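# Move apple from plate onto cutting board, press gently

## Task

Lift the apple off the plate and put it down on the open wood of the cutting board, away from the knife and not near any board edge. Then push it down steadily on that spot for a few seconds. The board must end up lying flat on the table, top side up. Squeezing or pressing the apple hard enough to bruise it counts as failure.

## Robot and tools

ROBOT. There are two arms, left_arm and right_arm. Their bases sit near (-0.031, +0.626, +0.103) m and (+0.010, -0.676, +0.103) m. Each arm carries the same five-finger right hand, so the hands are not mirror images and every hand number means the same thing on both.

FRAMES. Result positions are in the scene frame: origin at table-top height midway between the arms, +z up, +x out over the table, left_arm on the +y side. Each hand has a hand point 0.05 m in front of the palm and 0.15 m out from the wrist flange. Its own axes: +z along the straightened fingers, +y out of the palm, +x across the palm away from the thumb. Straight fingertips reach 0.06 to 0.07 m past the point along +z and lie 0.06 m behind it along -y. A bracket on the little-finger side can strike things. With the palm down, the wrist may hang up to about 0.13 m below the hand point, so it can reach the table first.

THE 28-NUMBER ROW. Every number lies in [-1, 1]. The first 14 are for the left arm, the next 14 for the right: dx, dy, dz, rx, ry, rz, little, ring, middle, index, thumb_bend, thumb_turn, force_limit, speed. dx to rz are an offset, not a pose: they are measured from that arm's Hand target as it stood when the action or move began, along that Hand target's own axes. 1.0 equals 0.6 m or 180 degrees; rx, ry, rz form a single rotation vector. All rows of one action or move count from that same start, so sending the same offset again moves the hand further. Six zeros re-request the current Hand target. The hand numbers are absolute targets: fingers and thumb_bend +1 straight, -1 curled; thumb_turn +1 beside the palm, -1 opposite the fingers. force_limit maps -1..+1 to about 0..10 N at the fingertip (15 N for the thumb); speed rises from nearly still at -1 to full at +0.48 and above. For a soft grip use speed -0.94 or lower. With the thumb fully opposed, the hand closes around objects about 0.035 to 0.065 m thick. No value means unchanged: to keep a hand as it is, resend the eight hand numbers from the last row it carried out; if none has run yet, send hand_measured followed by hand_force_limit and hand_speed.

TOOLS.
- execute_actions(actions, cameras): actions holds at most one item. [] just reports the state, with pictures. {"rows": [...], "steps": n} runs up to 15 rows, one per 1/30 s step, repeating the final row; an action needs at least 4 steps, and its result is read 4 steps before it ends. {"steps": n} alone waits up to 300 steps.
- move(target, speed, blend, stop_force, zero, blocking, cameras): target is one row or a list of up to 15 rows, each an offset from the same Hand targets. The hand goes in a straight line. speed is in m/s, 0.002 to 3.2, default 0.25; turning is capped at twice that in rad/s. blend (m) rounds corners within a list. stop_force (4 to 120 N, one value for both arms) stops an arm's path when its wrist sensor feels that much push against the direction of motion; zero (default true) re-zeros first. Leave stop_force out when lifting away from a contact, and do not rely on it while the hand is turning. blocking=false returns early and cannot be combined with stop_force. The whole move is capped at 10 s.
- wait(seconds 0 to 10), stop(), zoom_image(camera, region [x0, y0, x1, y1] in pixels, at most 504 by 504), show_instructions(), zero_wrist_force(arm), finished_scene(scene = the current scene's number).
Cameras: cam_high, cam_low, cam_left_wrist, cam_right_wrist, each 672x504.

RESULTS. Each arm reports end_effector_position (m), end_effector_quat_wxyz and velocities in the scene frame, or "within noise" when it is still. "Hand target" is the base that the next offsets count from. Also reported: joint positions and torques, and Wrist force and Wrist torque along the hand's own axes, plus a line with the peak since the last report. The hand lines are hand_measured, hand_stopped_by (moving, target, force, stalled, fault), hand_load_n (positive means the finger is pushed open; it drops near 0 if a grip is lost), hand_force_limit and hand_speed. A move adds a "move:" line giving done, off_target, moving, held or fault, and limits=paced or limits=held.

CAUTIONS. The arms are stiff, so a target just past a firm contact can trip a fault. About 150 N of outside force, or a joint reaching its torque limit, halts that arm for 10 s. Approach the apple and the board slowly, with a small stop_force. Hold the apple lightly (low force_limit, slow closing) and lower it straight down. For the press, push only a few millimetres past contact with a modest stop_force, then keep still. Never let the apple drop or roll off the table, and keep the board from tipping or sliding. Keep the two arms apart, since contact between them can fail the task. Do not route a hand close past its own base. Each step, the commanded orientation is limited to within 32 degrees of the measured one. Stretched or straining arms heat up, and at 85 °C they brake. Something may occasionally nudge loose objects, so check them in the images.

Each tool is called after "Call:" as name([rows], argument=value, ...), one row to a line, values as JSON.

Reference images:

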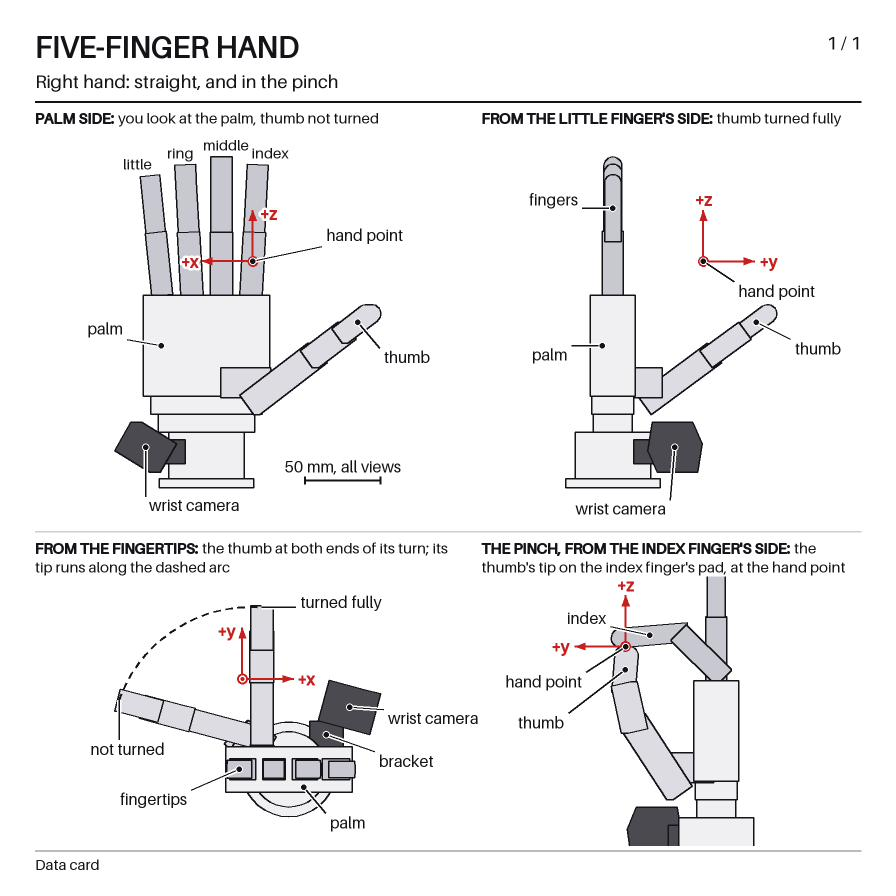

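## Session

Call:
execute_actions(actions=[], cameras=["all"])

Call:
zoom_image(camera="cam_high", region=[230, 160, 470, 340])

Scene clock: 0.00 s of 4800.00 s.
left_arm: end_effector_position=(+0.8453, +0.9601, +0.1880) hand_measured=(+1.000, +1.000, +1.000, +1.000, +1.000, +1.000) hand_load_n=(+0.0, +0.0, -0.5, +0.0, +0.0, +0.0) hand_stopped_by=(target, target, target, target, target, target) hand_force_limit=0.00 hand_speed=-0.80 end_effector_quat_wxyz=(+0.382, +0.517, +0.701, +0.309) | right_arm: end_effector_position=(+0.2507, +0.5627, +0.1862) hand_measured=(+1.000, +1.000, +1.000, +1.000, +1.000, +1.000) hand_load_n=(+0.0, +0.0, +0.0, +0.0, +0.0, +0.0) hand_stopped_by=(target, target, target, target, target, target) hand_force_limit=0.00 hand_speed=-0.80 end_effector_quat_wxyz=(-0.215, +0.208, +0.714, +0.634)
Joint positions: left_arm=[0.215 -0.965 1.78 -0.263 1.747 -0.148] | right_arm=[1.205 -0.584 1.178 -0.479 1.155 0.564]
Joint velocities: within noise
Joint torques (N m): no reading
Motor temperatures (°C): left_arm=[40 32 37 44 39 38] | right_arm=[38 36 40 30 37 38]
Wrist force (N): no reading
Wrist torque (N m): no reading
Wrist force, peak (N): no reading
Hand target: left_arm +0.8453, +0.9601, +0.1880; +0.382, +0.517, +0.701, +0.309 | right_arm +0.2507, +0.5627, +0.1862; -0.215, +0.208, +0.714, +0.634
camera_calibration:
cam_left_wrist: T_world_to_cam=[[0.433393, 0.539021, 0.722238, -1.01507], [-0.199423, -0.724185, 0.660141, 0.735826], [0.878864, -0.430131, -0.206363, -0.17996], [0, 0, 0, 1]] pos_world=[0.744827, 1.00261, 0.210239]
cam_right_wrist: T_world_to_cam=[[0.304901, 0.105412, 0.946532, -0.31108], [0.84222, -0.493842, -0.216302, 0.110903], [0.444636, 0.863139, -0.239353, -0.43606], [0, 0, 0, 1]] pos_world=[0.195332, 0.46394, 0.214064]

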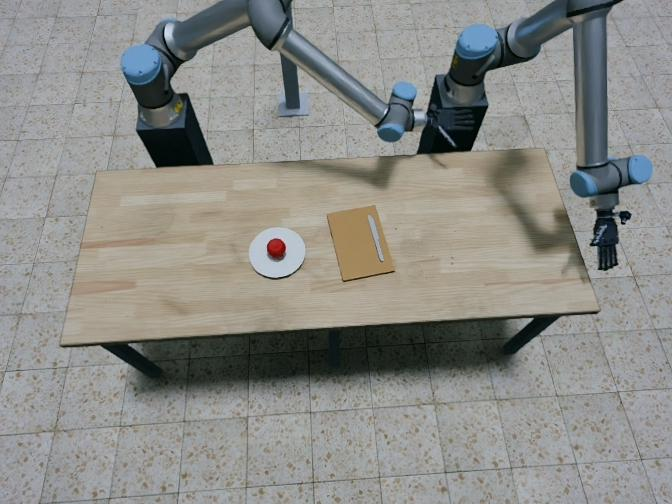

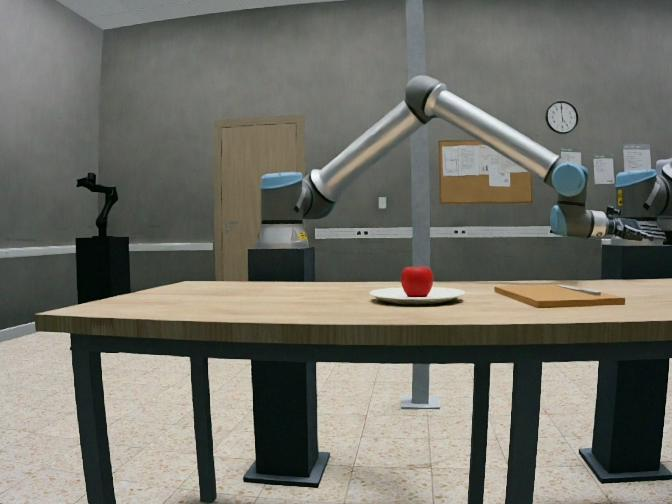

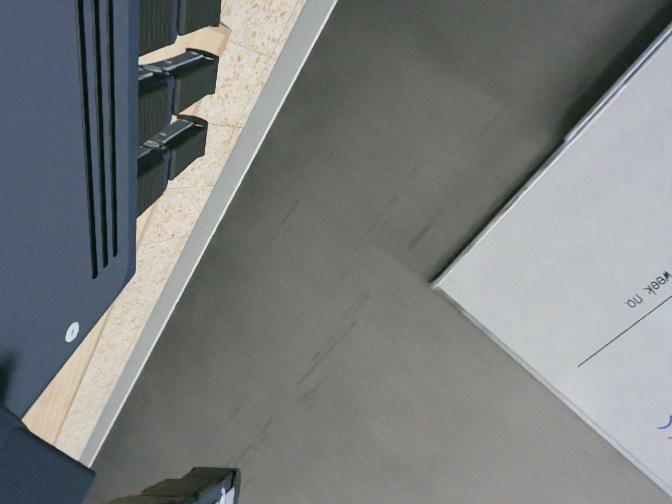

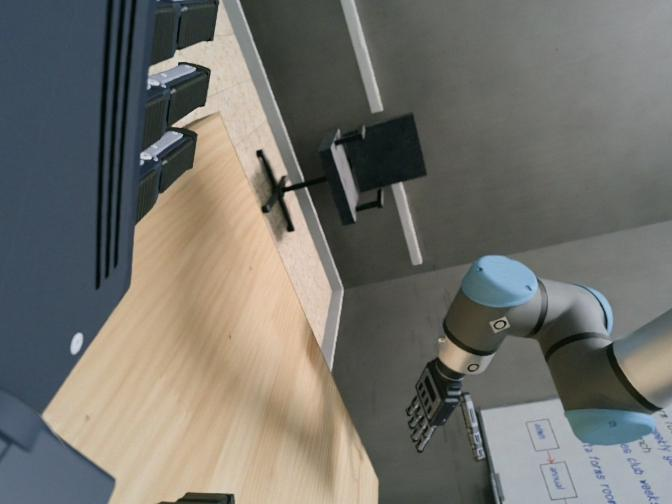

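Scaled by 2.100 from the camera's 672x504 image, which has a finer 960x720 frame.

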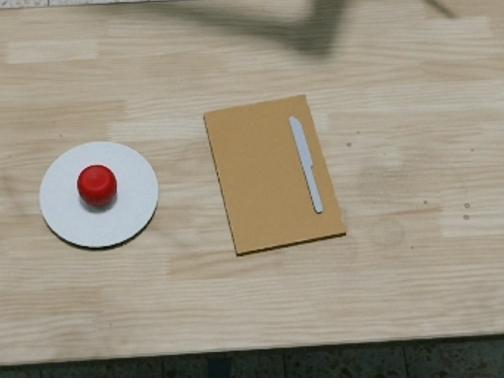

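Call:
move(target=[0,0,0,0,0,0,1,1,1,1,1,1,0,-0.8,-0.0082,0.251,-0.3853,0,0,0.5556,1,1,1,1,1,-1,0,0], speed=0.25)

Scene clock: 5.77 s of 4800.00 s.
left_arm: end_effector_position=(+0.8453, +0.9601, +0.1880) hand_measured=(+1.000, +1.000, +1.000, +1.000, +1.000, +1.000) hand_load_n=(+0.0, +0.0, +0.0, +0.5, +0.0, +0.0) hand_stopped_by=(target, target, target, target, target, target) hand_force_limit=0.00 hand_speed=-0.80 end_effector_quat_wxyz=(+0.382, +0.517, +0.701, +0.309) | right_arm: end_effector_position=(+0.3507, +0.3495, +0.3303) hand_measured=(+1.000, +1.000, +1.000, +1.000, +1.000, -1.000) hand_load_n=(+0.0, +0.0, +0.0, +0.0, +0.0, +0.0) hand_stopped_by=(target, target, target, target, target, target) hand_force_limit=0.00 hand_speed=0.00 end_effector_quat_wxyz=(-0.624, +0.680, +0.299, +0.242) end_effector_velocity=(-0.001, +0.002, -0.001) end_effector_angular_velocity=(+0.002, -0.014, +0.001)
Joint positions: left_arm=[0.215 -0.965 1.78 -0.263 1.747 -0.148] | right_arm=[0.961 -1.013 1.489 -0.344 0.912 2.275]
Joint velocities: left_arm=[within noise] | right_arm=[0.003 0.001 0 -0.004 0.003 -0.013]
Joint torques (N m): left_arm=[1.06 -71.3 -26.93 0.84 0.28 -0.24] | right_arm=[17.3 -66.94 -42.66 -3.52 1.69 -3.1]
Motor temperatures (°C): left_arm=[40 32 37 44 39 38] | right_arm=[38 36 39 30 37 38]
Wrist force (N): left_arm=[0.0 -0.1 -0.1] | right_arm=[-0.8 -2.0 0.2]
Wrist torque (N m): left_arm=[0.00 0.01 0.00] | right_arm=[-0.07 0.20 -0.20]
Wrist force, peak (N): left_arm=[-0.1 -0.2 -0.7] | right_arm=[-0.8 -2.0 0.3]
Hand target: left_arm +0.8453, +0.9601, +0.1880; +0.382, +0.517, +0.701, +0.309 | right_arm +0.3506, +0.3496, +0.3303; -0.624, +0.680, +0.299, +0.242
Off the commanded pose: left_arm 0.000 m, 0 deg | right_arm 0.000 m, 0 deg.
Kept back: nothing.
move: done
camera_calibration:
cam_left_wrist: T_world_to_cam=[[0.433393, 0.539021, 0.722238, -1.01507], [-0.199423, -0.724185, 0.660141, 0.735826], [0.878864, -0.430131, -0.206363, -0.17996], [0, 0, 0, 1]] pos_world=[0.744827, 1.00261, 0.210239]
cam_right_wrist: T_world_to_cam=[[0.884298, -0.0178563, -0.466582, -0.148826], [-0.382965, -0.599412, -0.702882, 0.57974], [-0.267124, 0.800241, -0.536897, 0.107879], [0, 0, 0, 1]] pos_world=[0.382444, 0.258516, 0.395969]

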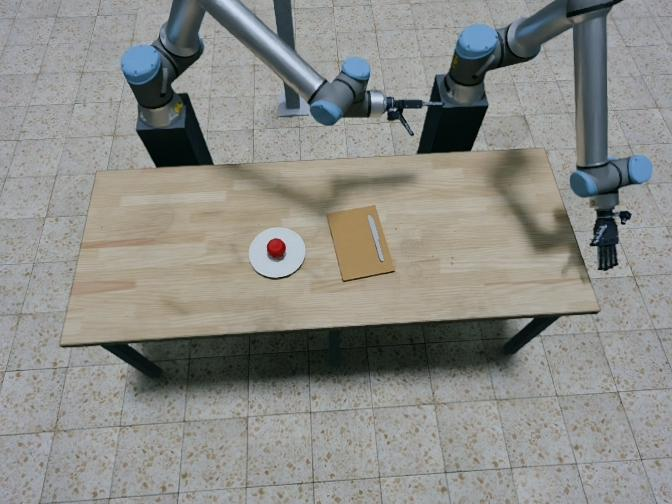

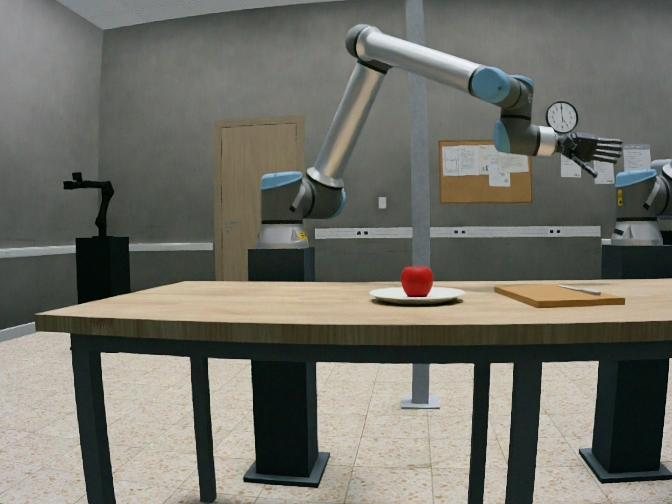

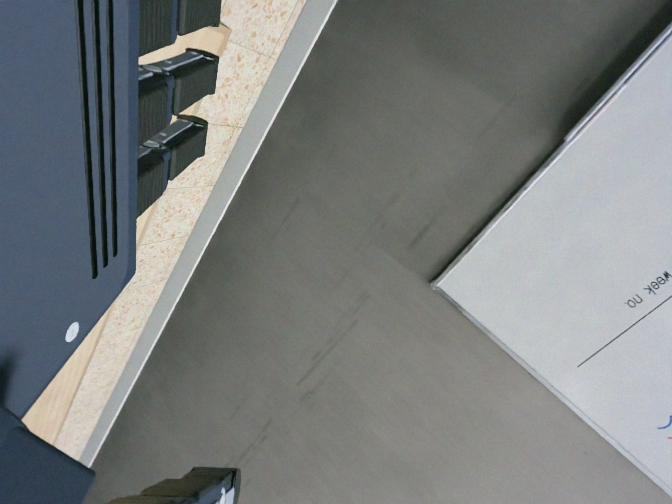

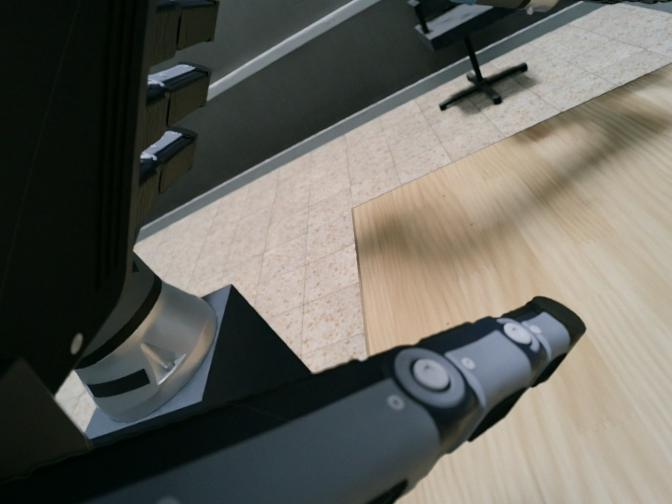

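Call:
move(target=[0,0,0,0,0,0,1,1,1,1,1,1,0,-0.8,0.0613,0.4777,-0.9638,-0.2868,0.2525,0.3528,1,1,1,1,1,-1,0,0], speed=0.22)

Call:
zoom_image(camera="cam_low", region=[330, 100, 530, 315])

Scene clock: 10.27 s of 4800.00 s.
left_arm: end_effector_position=(+0.8453, +0.9601, +0.1880) hand_measured=(+1.000, +1.000, +1.000, +1.000, +1.000, +1.000) hand_load_n=(+0.0, +0.0, +0.0, +0.0, +0.0, +0.0) hand_stopped_by=(target, target, target, target, target, target) hand_force_limit=0.00 hand_speed=-0.80 end_effector_quat_wxyz=(+0.382, +0.517, +0.701, +0.309) | right_arm: end_effector_position=(+0.6054, -0.2332, +0.2151) hand_measured=(+1.000, +1.000, +1.000, +1.000, +1.000, -1.000) hand_load_n=(+0.0, +0.0, +0.0, +0.0, +0.0, +0.0) hand_stopped_by=(target, target, target, target, target, target) hand_force_limit=0.00 hand_speed=0.00 end_effector_quat_wxyz=(-0.379, +0.779, -0.450, +0.219)
Joint positions: left_arm=[0.215 -0.965 1.78 -0.263 1.747 -0.148] | right_arm=[0.317 -1.298 1.964 0.01 1.401 3.008]
Joint velocities: within noise
Joint torques (N m): left_arm=[0.67 -72.39 -27.18 0.91 0.2 0.02] | right_arm=[15.88 -65.57 -23.1 -0.99 -1.81 -3.61]
Motor temperatures (°C): left_arm=[40 32 37 44 39 38] | right_arm=[38 36 39 30 37 38]
Wrist force (N): left_arm=[-0.1 0.4 -0.4] | right_arm=[-1.4 -1.7 -0.7]
Wrist torque (N m): left_arm=[0.08 0.04 0.01] | right_arm=[0.11 0.36 -0.32]
Wrist force, peak (N): left_arm=[-0.5 0.4 -0.1] | right_arm=[-1.4 -2.4 1.4]
Hand target: left_arm +0.8453, +0.9601, +0.1880; +0.382, +0.517, +0.701, +0.309 | right_arm +0.6053, -0.2332, +0.2150; -0.379, +0.779, -0.450, +0.218
Off the commanded pose: left_arm 0.000 m, 0 deg | right_arm 0.000 m, 0 deg.
Kept back: nothing.
move: done
camera_calibration:
cam_left_wrist: T_world_to_cam=[[0.433393, 0.539021, 0.722238, -1.01507], [-0.199423, -0.724185, 0.660141, 0.735826], [0.878864, -0.430131, -0.206363, -0.17996], [0, 0, 0, 1]] pos_world=[0.744827, 1.00261, 0.210239]
cam_right_wrist: T_world_to_cam=[[-0.370243, -0.550532, -0.748221, 0.257643], [-0.890321, 0.440118, 0.116726, 0.620478], [0.265044, 0.709374, -0.653101, 0.261923], [0, 0, 0, 1]] pos_world=[0.578394, -0.317044, 0.29141]

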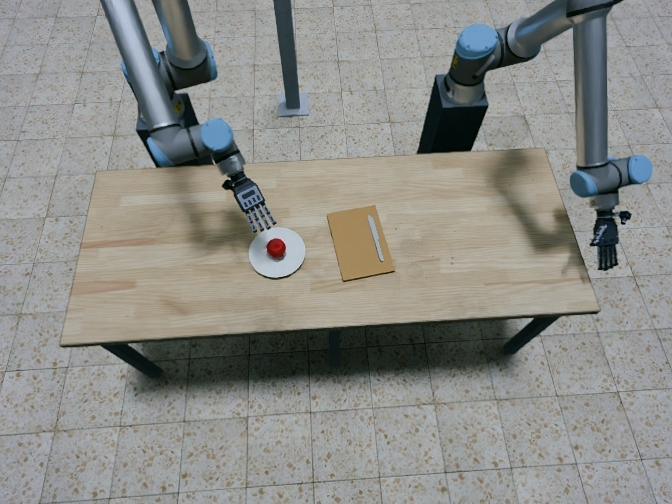

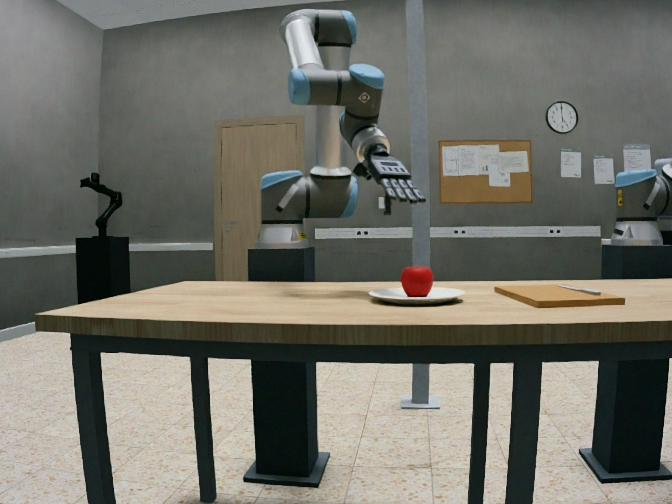

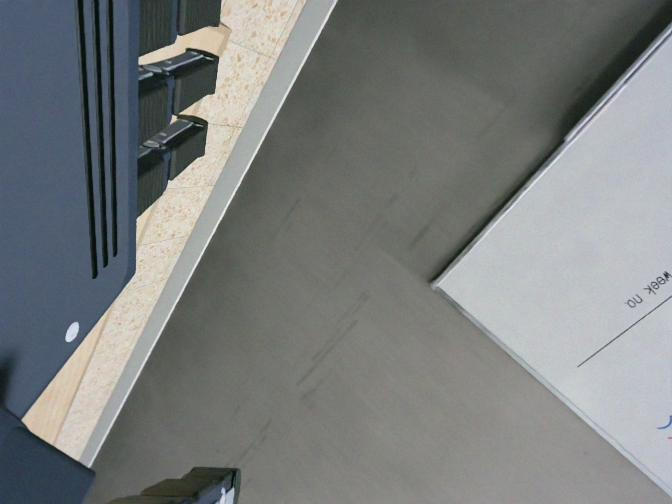

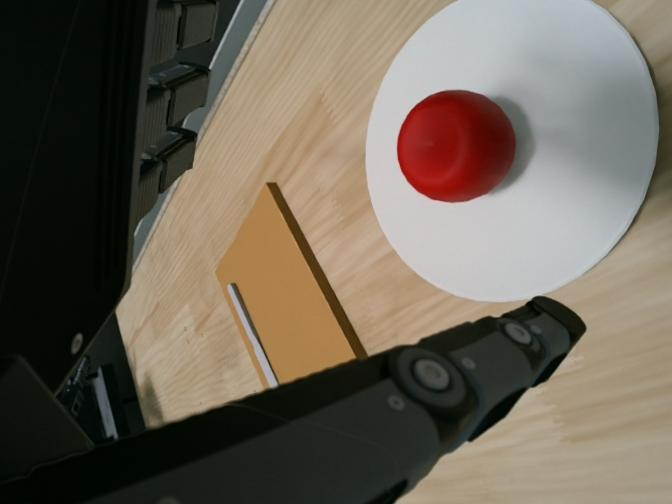

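Scaled by 2.344 from the camera's 672x504 image, which has a finer 960x720 frame.

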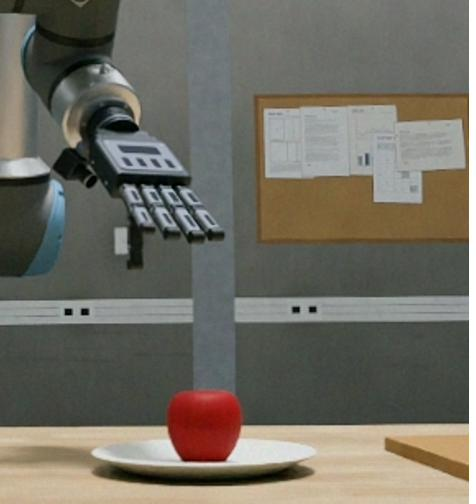

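Call:
move(target=[0,0,0,0,0,0,1,1,1,1,1,1,0,-0.8,-0.0103,0.0828,0.1568,0,0,0,1,1,1,1,1,-1,0,0], speed=0.1)

Call:
zoom_image(camera="cam_low", region=[330, 180, 510, 315])

Call:
zoom_image(camera="cam_high", region=[220, 170, 340, 290])

Scene clock: 12.20 s of 4800.00 s.
left_arm: end_effector_position=(+0.8453, +0.9601, +0.1880) hand_measured=(+1.000, +1.000, +1.000, +1.000, +1.000, +1.000) hand_load_n=(+0.0, +0.0, +0.0, +0.0, +0.0, +0.0) hand_stopped_by=(target, target, target, target, target, target) hand_force_limit=0.00 hand_speed=-0.80 end_effector_quat_wxyz=(+0.382, +0.517, +0.701, +0.309) | right_arm: end_effector_position=(+0.6399, -0.2060, +0.1180) hand_measured=(+1.000, +1.000, +1.000, +1.000, +1.000, -1.000) hand_load_n=(+0.0, +0.0, +0.0, +0.0, +0.0, +0.0) hand_stopped_by=(target, target, target, target, target, target) hand_force_limit=0.00 hand_speed=0.00 end_effector_quat_wxyz=(-0.379, +0.779, -0.450, +0.219)
Joint positions: left_arm=[0.215 -0.965 1.78 -0.263 1.747 -0.148] | right_arm=[0.343 -1.125 1.931 -0.133 1.422 3.025]
Joint velocities: within noise
Joint torques (N m): left_arm=[1.02 -71.89 -26.95 0.88 0.25 -0.2] | right_arm=[-7.89 -74.9 -20.49 3.31 -1.1 0.76]
Motor temperatures (°C): left_arm=[40 32 37 44 39 38] | right_arm=[38 36 39 30 37 38]
Wrist force (N): left_arm=[-0.2 0.1 -0.1] | right_arm=[-1.1 -1.5 -0.4]
Wrist torque (N m): left_arm=[0.02 0.04 -0.01] | right_arm=[0.12 0.31 -0.30]
Wrist force, peak (N): left_arm=[-0.3 -0.3 -0.6] | right_arm=[-1.2 -2.0 -1.5]
Hand target: left_arm +0.8453, +0.9601, +0.1880; +0.382, +0.517, +0.701, +0.309 | right_arm +0.6398, -0.2061, +0.1179; -0.379, +0.779, -0.450, +0.218
Off the commanded pose: left_arm 0.000 m, 0 deg | right_arm 0.000 m, 0 deg.
Kept back: nothing.
move: done
camera_calibration:
cam_left_wrist: T_world_to_cam=[[0.433393, 0.539021, 0.722238, -1.01507], [-0.199423, -0.724185, 0.660141, 0.735826], [0.878864, -0.430131, -0.206363, -0.17996], [0, 0, 0, 1]] pos_world=[0.744827, 1.00261, 0.210239]
cam_right_wrist: T_world_to_cam=[[-0.369948, -0.550586, -0.748327, 0.212602], [-0.890412, 0.440007, 0.116453, 0.650532], [0.265152, 0.709401, -0.653028, 0.170088], [0, 0, 0, 1]] pos_world=[0.612794, -0.289843, 0.194411]

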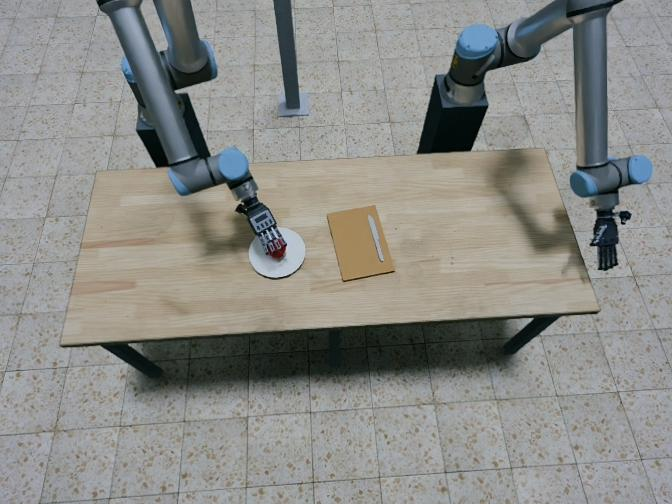

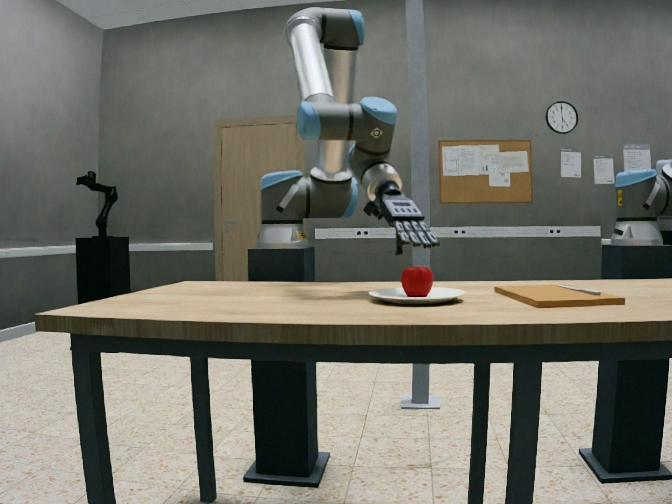

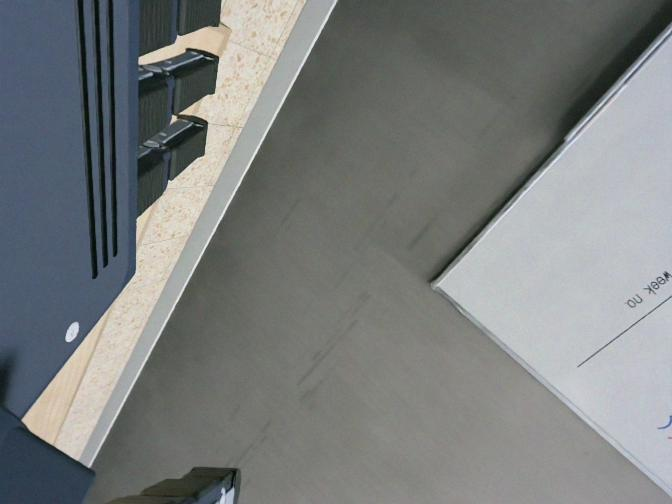

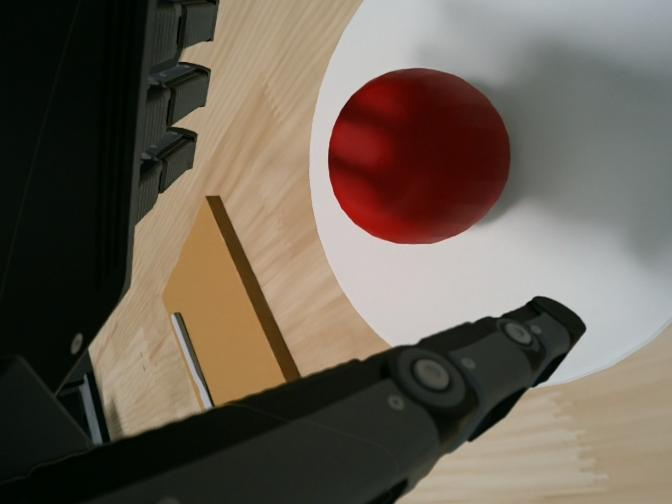

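Scaled by 2.800 from the camera's 672x504 image, which has a finer 960x720 frame.

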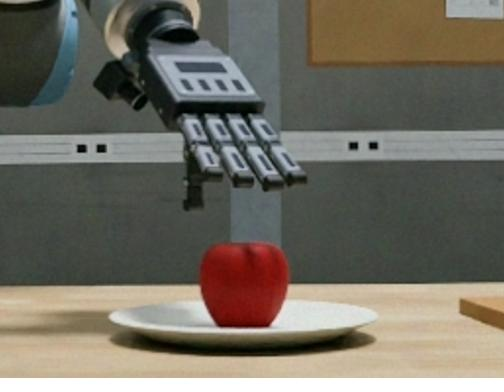

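Scaled by 4.200 from the camera's 672x504 image, which has a finer 960x720 frame.

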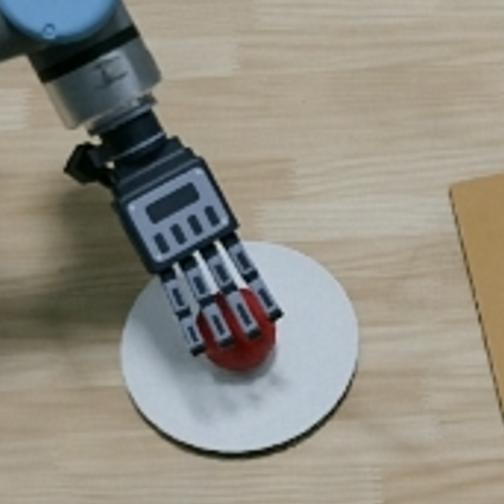

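Call:
move(target=[0,0,0,0,0,0,1,1,1,1,1,1,0,-0.8,0,0.0613,0.1188,0,0,0,1,1,1,1,1,-1,0,0], speed=0.05, stop_force=6)

Call:
zoom_image(camera="cam_low", region=[330, 180, 510, 315])

Call:
zoom_image(camera="cam_high", region=[220, 170, 340, 290])

Scene clock: 15.23 s of 4800.00 s.
left_arm: end_effector_position=(+0.8453, +0.9601, +0.1880) hand_measured=(+1.000, +1.000, +1.000, +1.000, +1.000, +1.000) hand_load_n=(+0.0, +0.0, +0.0, +0.0, +0.0, +0.0) hand_stopped_by=(target, target, target, target, target, target) hand_force_limit=0.00 hand_speed=-0.80 end_effector_quat_wxyz=(+0.382, +0.517, +0.701, +0.309) | right_arm: end_effector_position=(+0.6686, -0.1893, +0.0450) hand_measured=(+1.000, +1.000, +1.000, +1.000, +1.000, -1.000) hand_load_n=(+0.0, +0.0, +0.0, -0.5, +0.0, +0.0) hand_stopped_by=(target, target, target, target, target, target) hand_force_limit=0.00 hand_speed=0.00 end_effector_quat_wxyz=(-0.379, +0.779, -0.450, +0.218)
Joint positions: left_arm=[0.215 -0.965 1.78 -0.263 1.747 -0.148] | right_arm=[0.353 -0.991 1.883 -0.22 1.43 3.031]
Joint velocities: within noise
Joint torques (N m): left_arm=[1.14 -72.04 -27.37 1.15 0.08 -0.44] | right_arm=[-2.59 -81.18 -18.08 3.51 -1.43 -0.28]
Motor temperatures (°C): left_arm=[40 32 37 44 39 38] | right_arm=[38 36 39 30 37 38]
Wrist force (N): left_arm=[-0.3 -0.1 -0.1] | right_arm=[-0.9 -1.1 -0.5]
Wrist torque (N m): left_arm=[0.00 0.05 -0.01] | right_arm=[0.19 0.29 -0.28]
Wrist force, peak (N): left_arm=[-0.4 -0.1 -0.6] | right_arm=[-1.0 -1.7 -1.0]
Hand target: left_arm +0.8453, +0.9601, +0.1880; +0.382, +0.517, +0.701, +0.309 | right_arm +0.6687, -0.1894, +0.0450; -0.379, +0.779, -0.450, +0.218
Off the commanded pose: left_arm 0.000 m, 0 deg | right_arm 0.000 m, 0 deg.
Kept back: nothing.
move: done
camera_calibration:
cam_left_wrist: T_world_to_cam=[[0.433393, 0.539021, 0.722238, -1.01507], [-0.199423, -0.724185, 0.660141, 0.735826], [0.878864, -0.430131, -0.206363, -0.17996], [0, 0, 0, 1]] pos_world=[0.744827, 1.00261, 0.210239]
cam_right_wrist: T_world_to_cam=[[-0.370142, -0.550677, -0.748164, 0.177902], [-0.890396, 0.439981, 0.116667, 0.677286], [0.264932, 0.709346, -0.653176, 0.103076], [0, 0, 0, 1]] pos_world=[0.641594, -0.273143, 0.12141]

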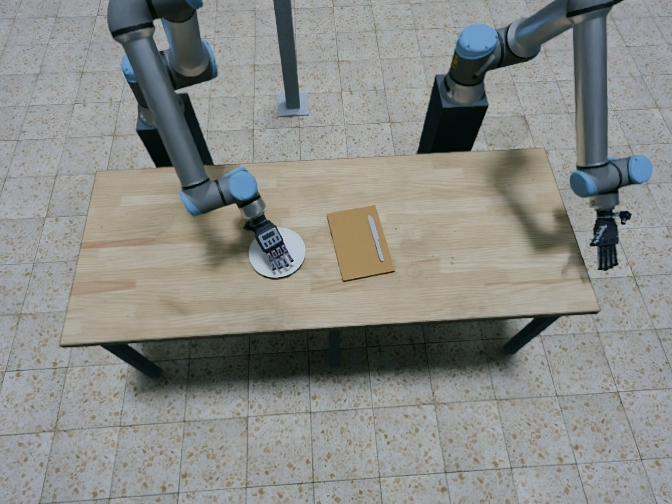

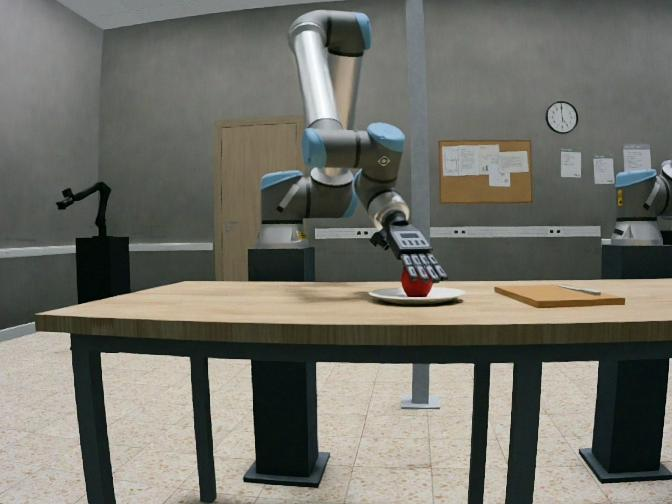

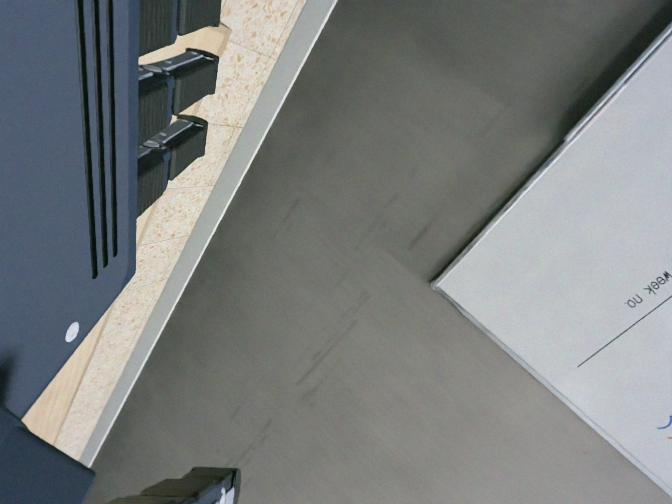

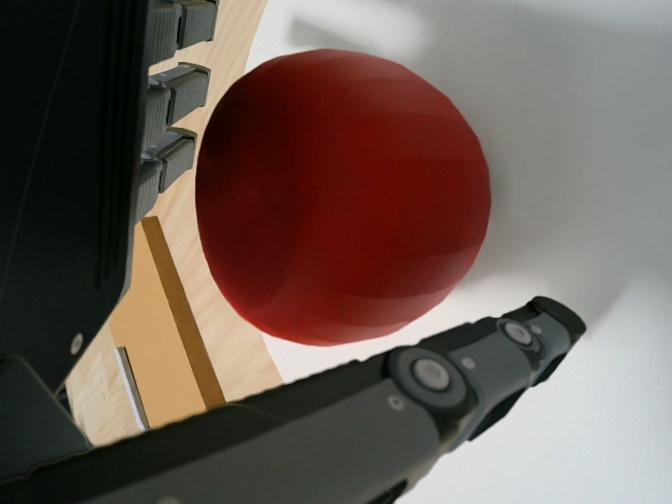

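Scaled by 2.800 from the camera's 672x504 image, which has a finer 960x720 frame.

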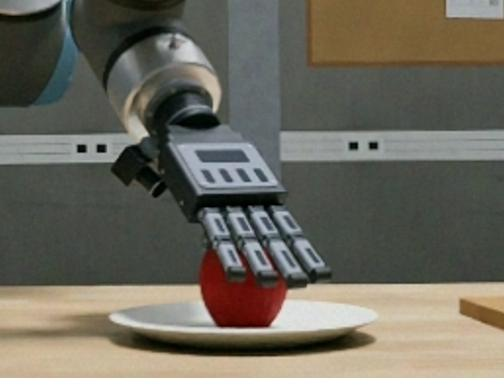

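Scaled by 4.200 from the camera's 672x504 image, which has a finer 960x720 frame.

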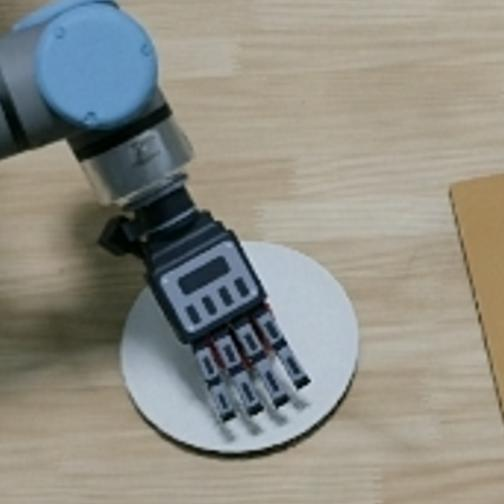

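Call:
move(target=[0,0,0,0,0,0,1,1,1,1,1,1,0,-0.8,0.005,0.0007,0.035,0,0,0,1,1,1,1,1,-1,0,0], speed=0.02, stop_force=4)

Call:
zoom_image(camera="cam_low", region=[330, 180, 510, 315])

Call:
zoom_image(camera="cam_high", region=[240, 210, 320, 290])

Scene clock: 17.73 s of 4800.00 s.
left_arm: end_effector_position=(+0.8453, +0.9601, +0.1880) hand_measured=(+1.000, +1.000, +1.000, +1.000, +1.000, +1.000) hand_load_n=(+0.0, +0.0, +0.0, +0.0, +0.0, +0.0) hand_stopped_by=(target, target, target, target, target, target) hand_force_limit=0.00 hand_speed=-0.80 end_effector_quat_wxyz=(+0.382, +0.517, +0.701, +0.309) | right_arm: end_effector_position=(+0.6843, -0.1838, +0.0317) hand_measured=(+1.000, +1.000, +1.000, +1.000, +1.000, -1.000) hand_load_n=(+0.0, +0.0, +0.0, +0.0, +0.0, +0.0) hand_stopped_by=(target, target, target, target, target, target) hand_force_limit=0.00 hand_speed=0.00 end_effector_quat_wxyz=(-0.379, +0.779, -0.450, +0.219)
Joint positions: left_arm=[0.215 -0.965 1.78 -0.263 1.747 -0.148] | right_arm=[0.353 -0.955 1.851 -0.223 1.43 3.031]
Joint velocities: within noise
Joint torques (N m): left_arm=[1.73 -71.21 -27.02 0.85 0.31 -0.16] | right_arm=[-13.06 -83.57 -17.45 1.69 -1.48 -3.25]
Motor temperatures (°C): left_arm=[40 32 37 44 39 38] | right_arm=[38 36 39 30 37 38]
Wrist force (N): left_arm=[-0.1 0.1 0.1] | right_arm=[-0.8 -1.2 -1.1]
Wrist torque (N m): left_arm=[0.01 0.02 0.00] | right_arm=[0.15 0.28 -0.28]
Wrist force, peak (N): left_arm=[-0.4 0.3 -0.3] | right_arm=[-0.9 -1.6 -2.0]
Hand target: left_arm +0.8453, +0.9601, +0.1880; +0.382, +0.517, +0.701, +0.309 | right_arm +0.6843, -0.1838, +0.0317; -0.379, +0.779, -0.450, +0.218
Off the commanded pose: left_arm 0.000 m, 0 deg | right_arm 0.000 m, 0 deg.
Kept back: nothing.
move: done
camera_calibration:
cam_left_wrist: T_world_to_cam=[[0.433393, 0.539021, 0.722238, -1.01507], [-0.199423, -0.724185, 0.660141, 0.735826], [0.878864, -0.430131, -0.206363, -0.17996], [0, 0, 0, 1]] pos_world=[0.744827, 1.00261, 0.210239]
cam_right_wrist: T_world_to_cam=[[-0.370056, -0.550657, -0.748221, 0.17671], [-0.890427, 0.439931, 0.116619, 0.69032], [0.264949, 0.709392, -0.653119, 0.0863498], [0, 0, 0, 1]] pos_world=[0.657194, -0.267643, 0.10811]

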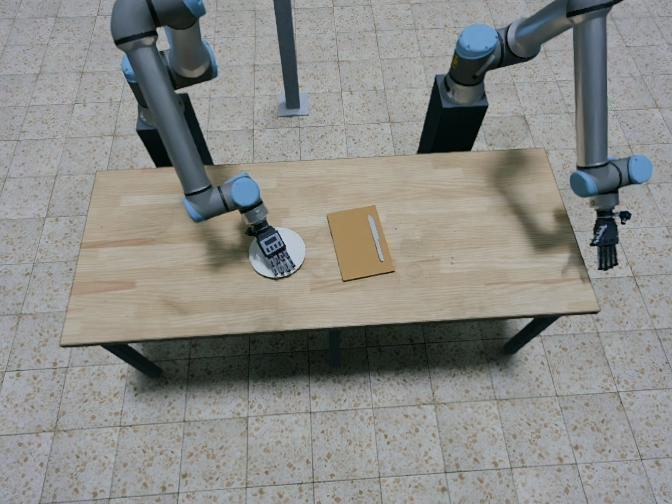

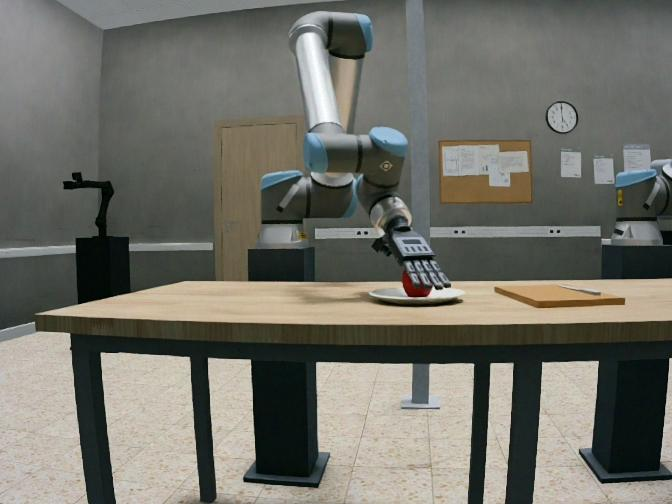

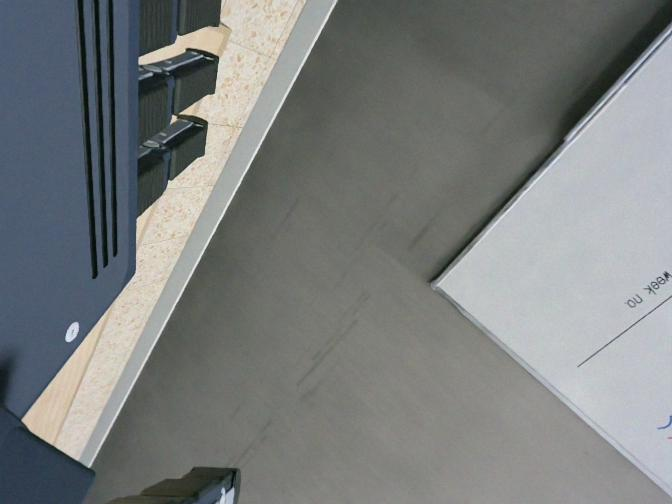

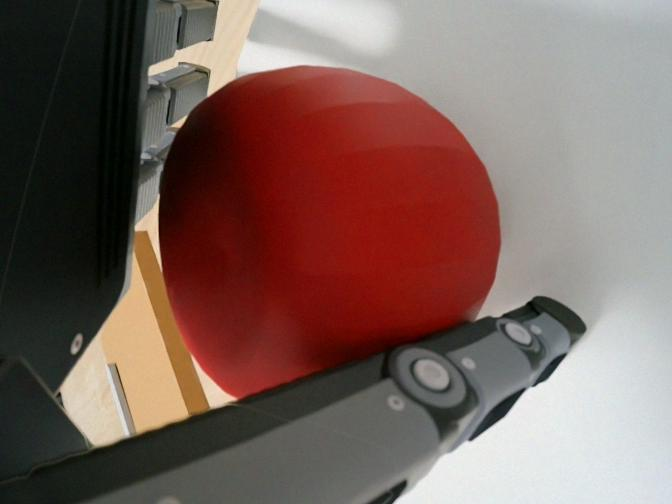

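Scaled by 2.800 from the camera's 672x504 image, which has a finer 960x720 frame.

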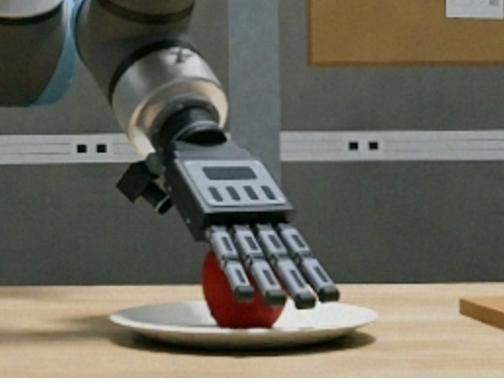

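Scaled by 6.300 from the camera's 672x504 image, which has a finer 960x720 frame.

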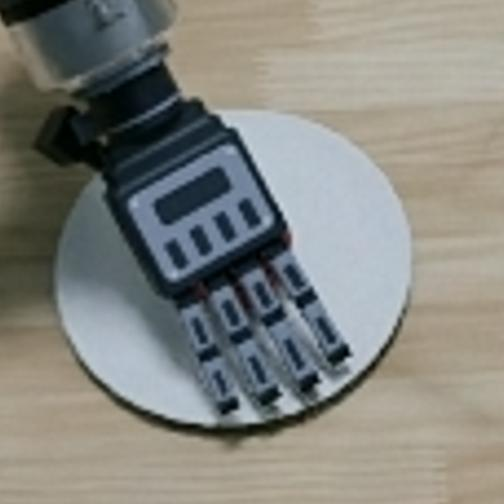

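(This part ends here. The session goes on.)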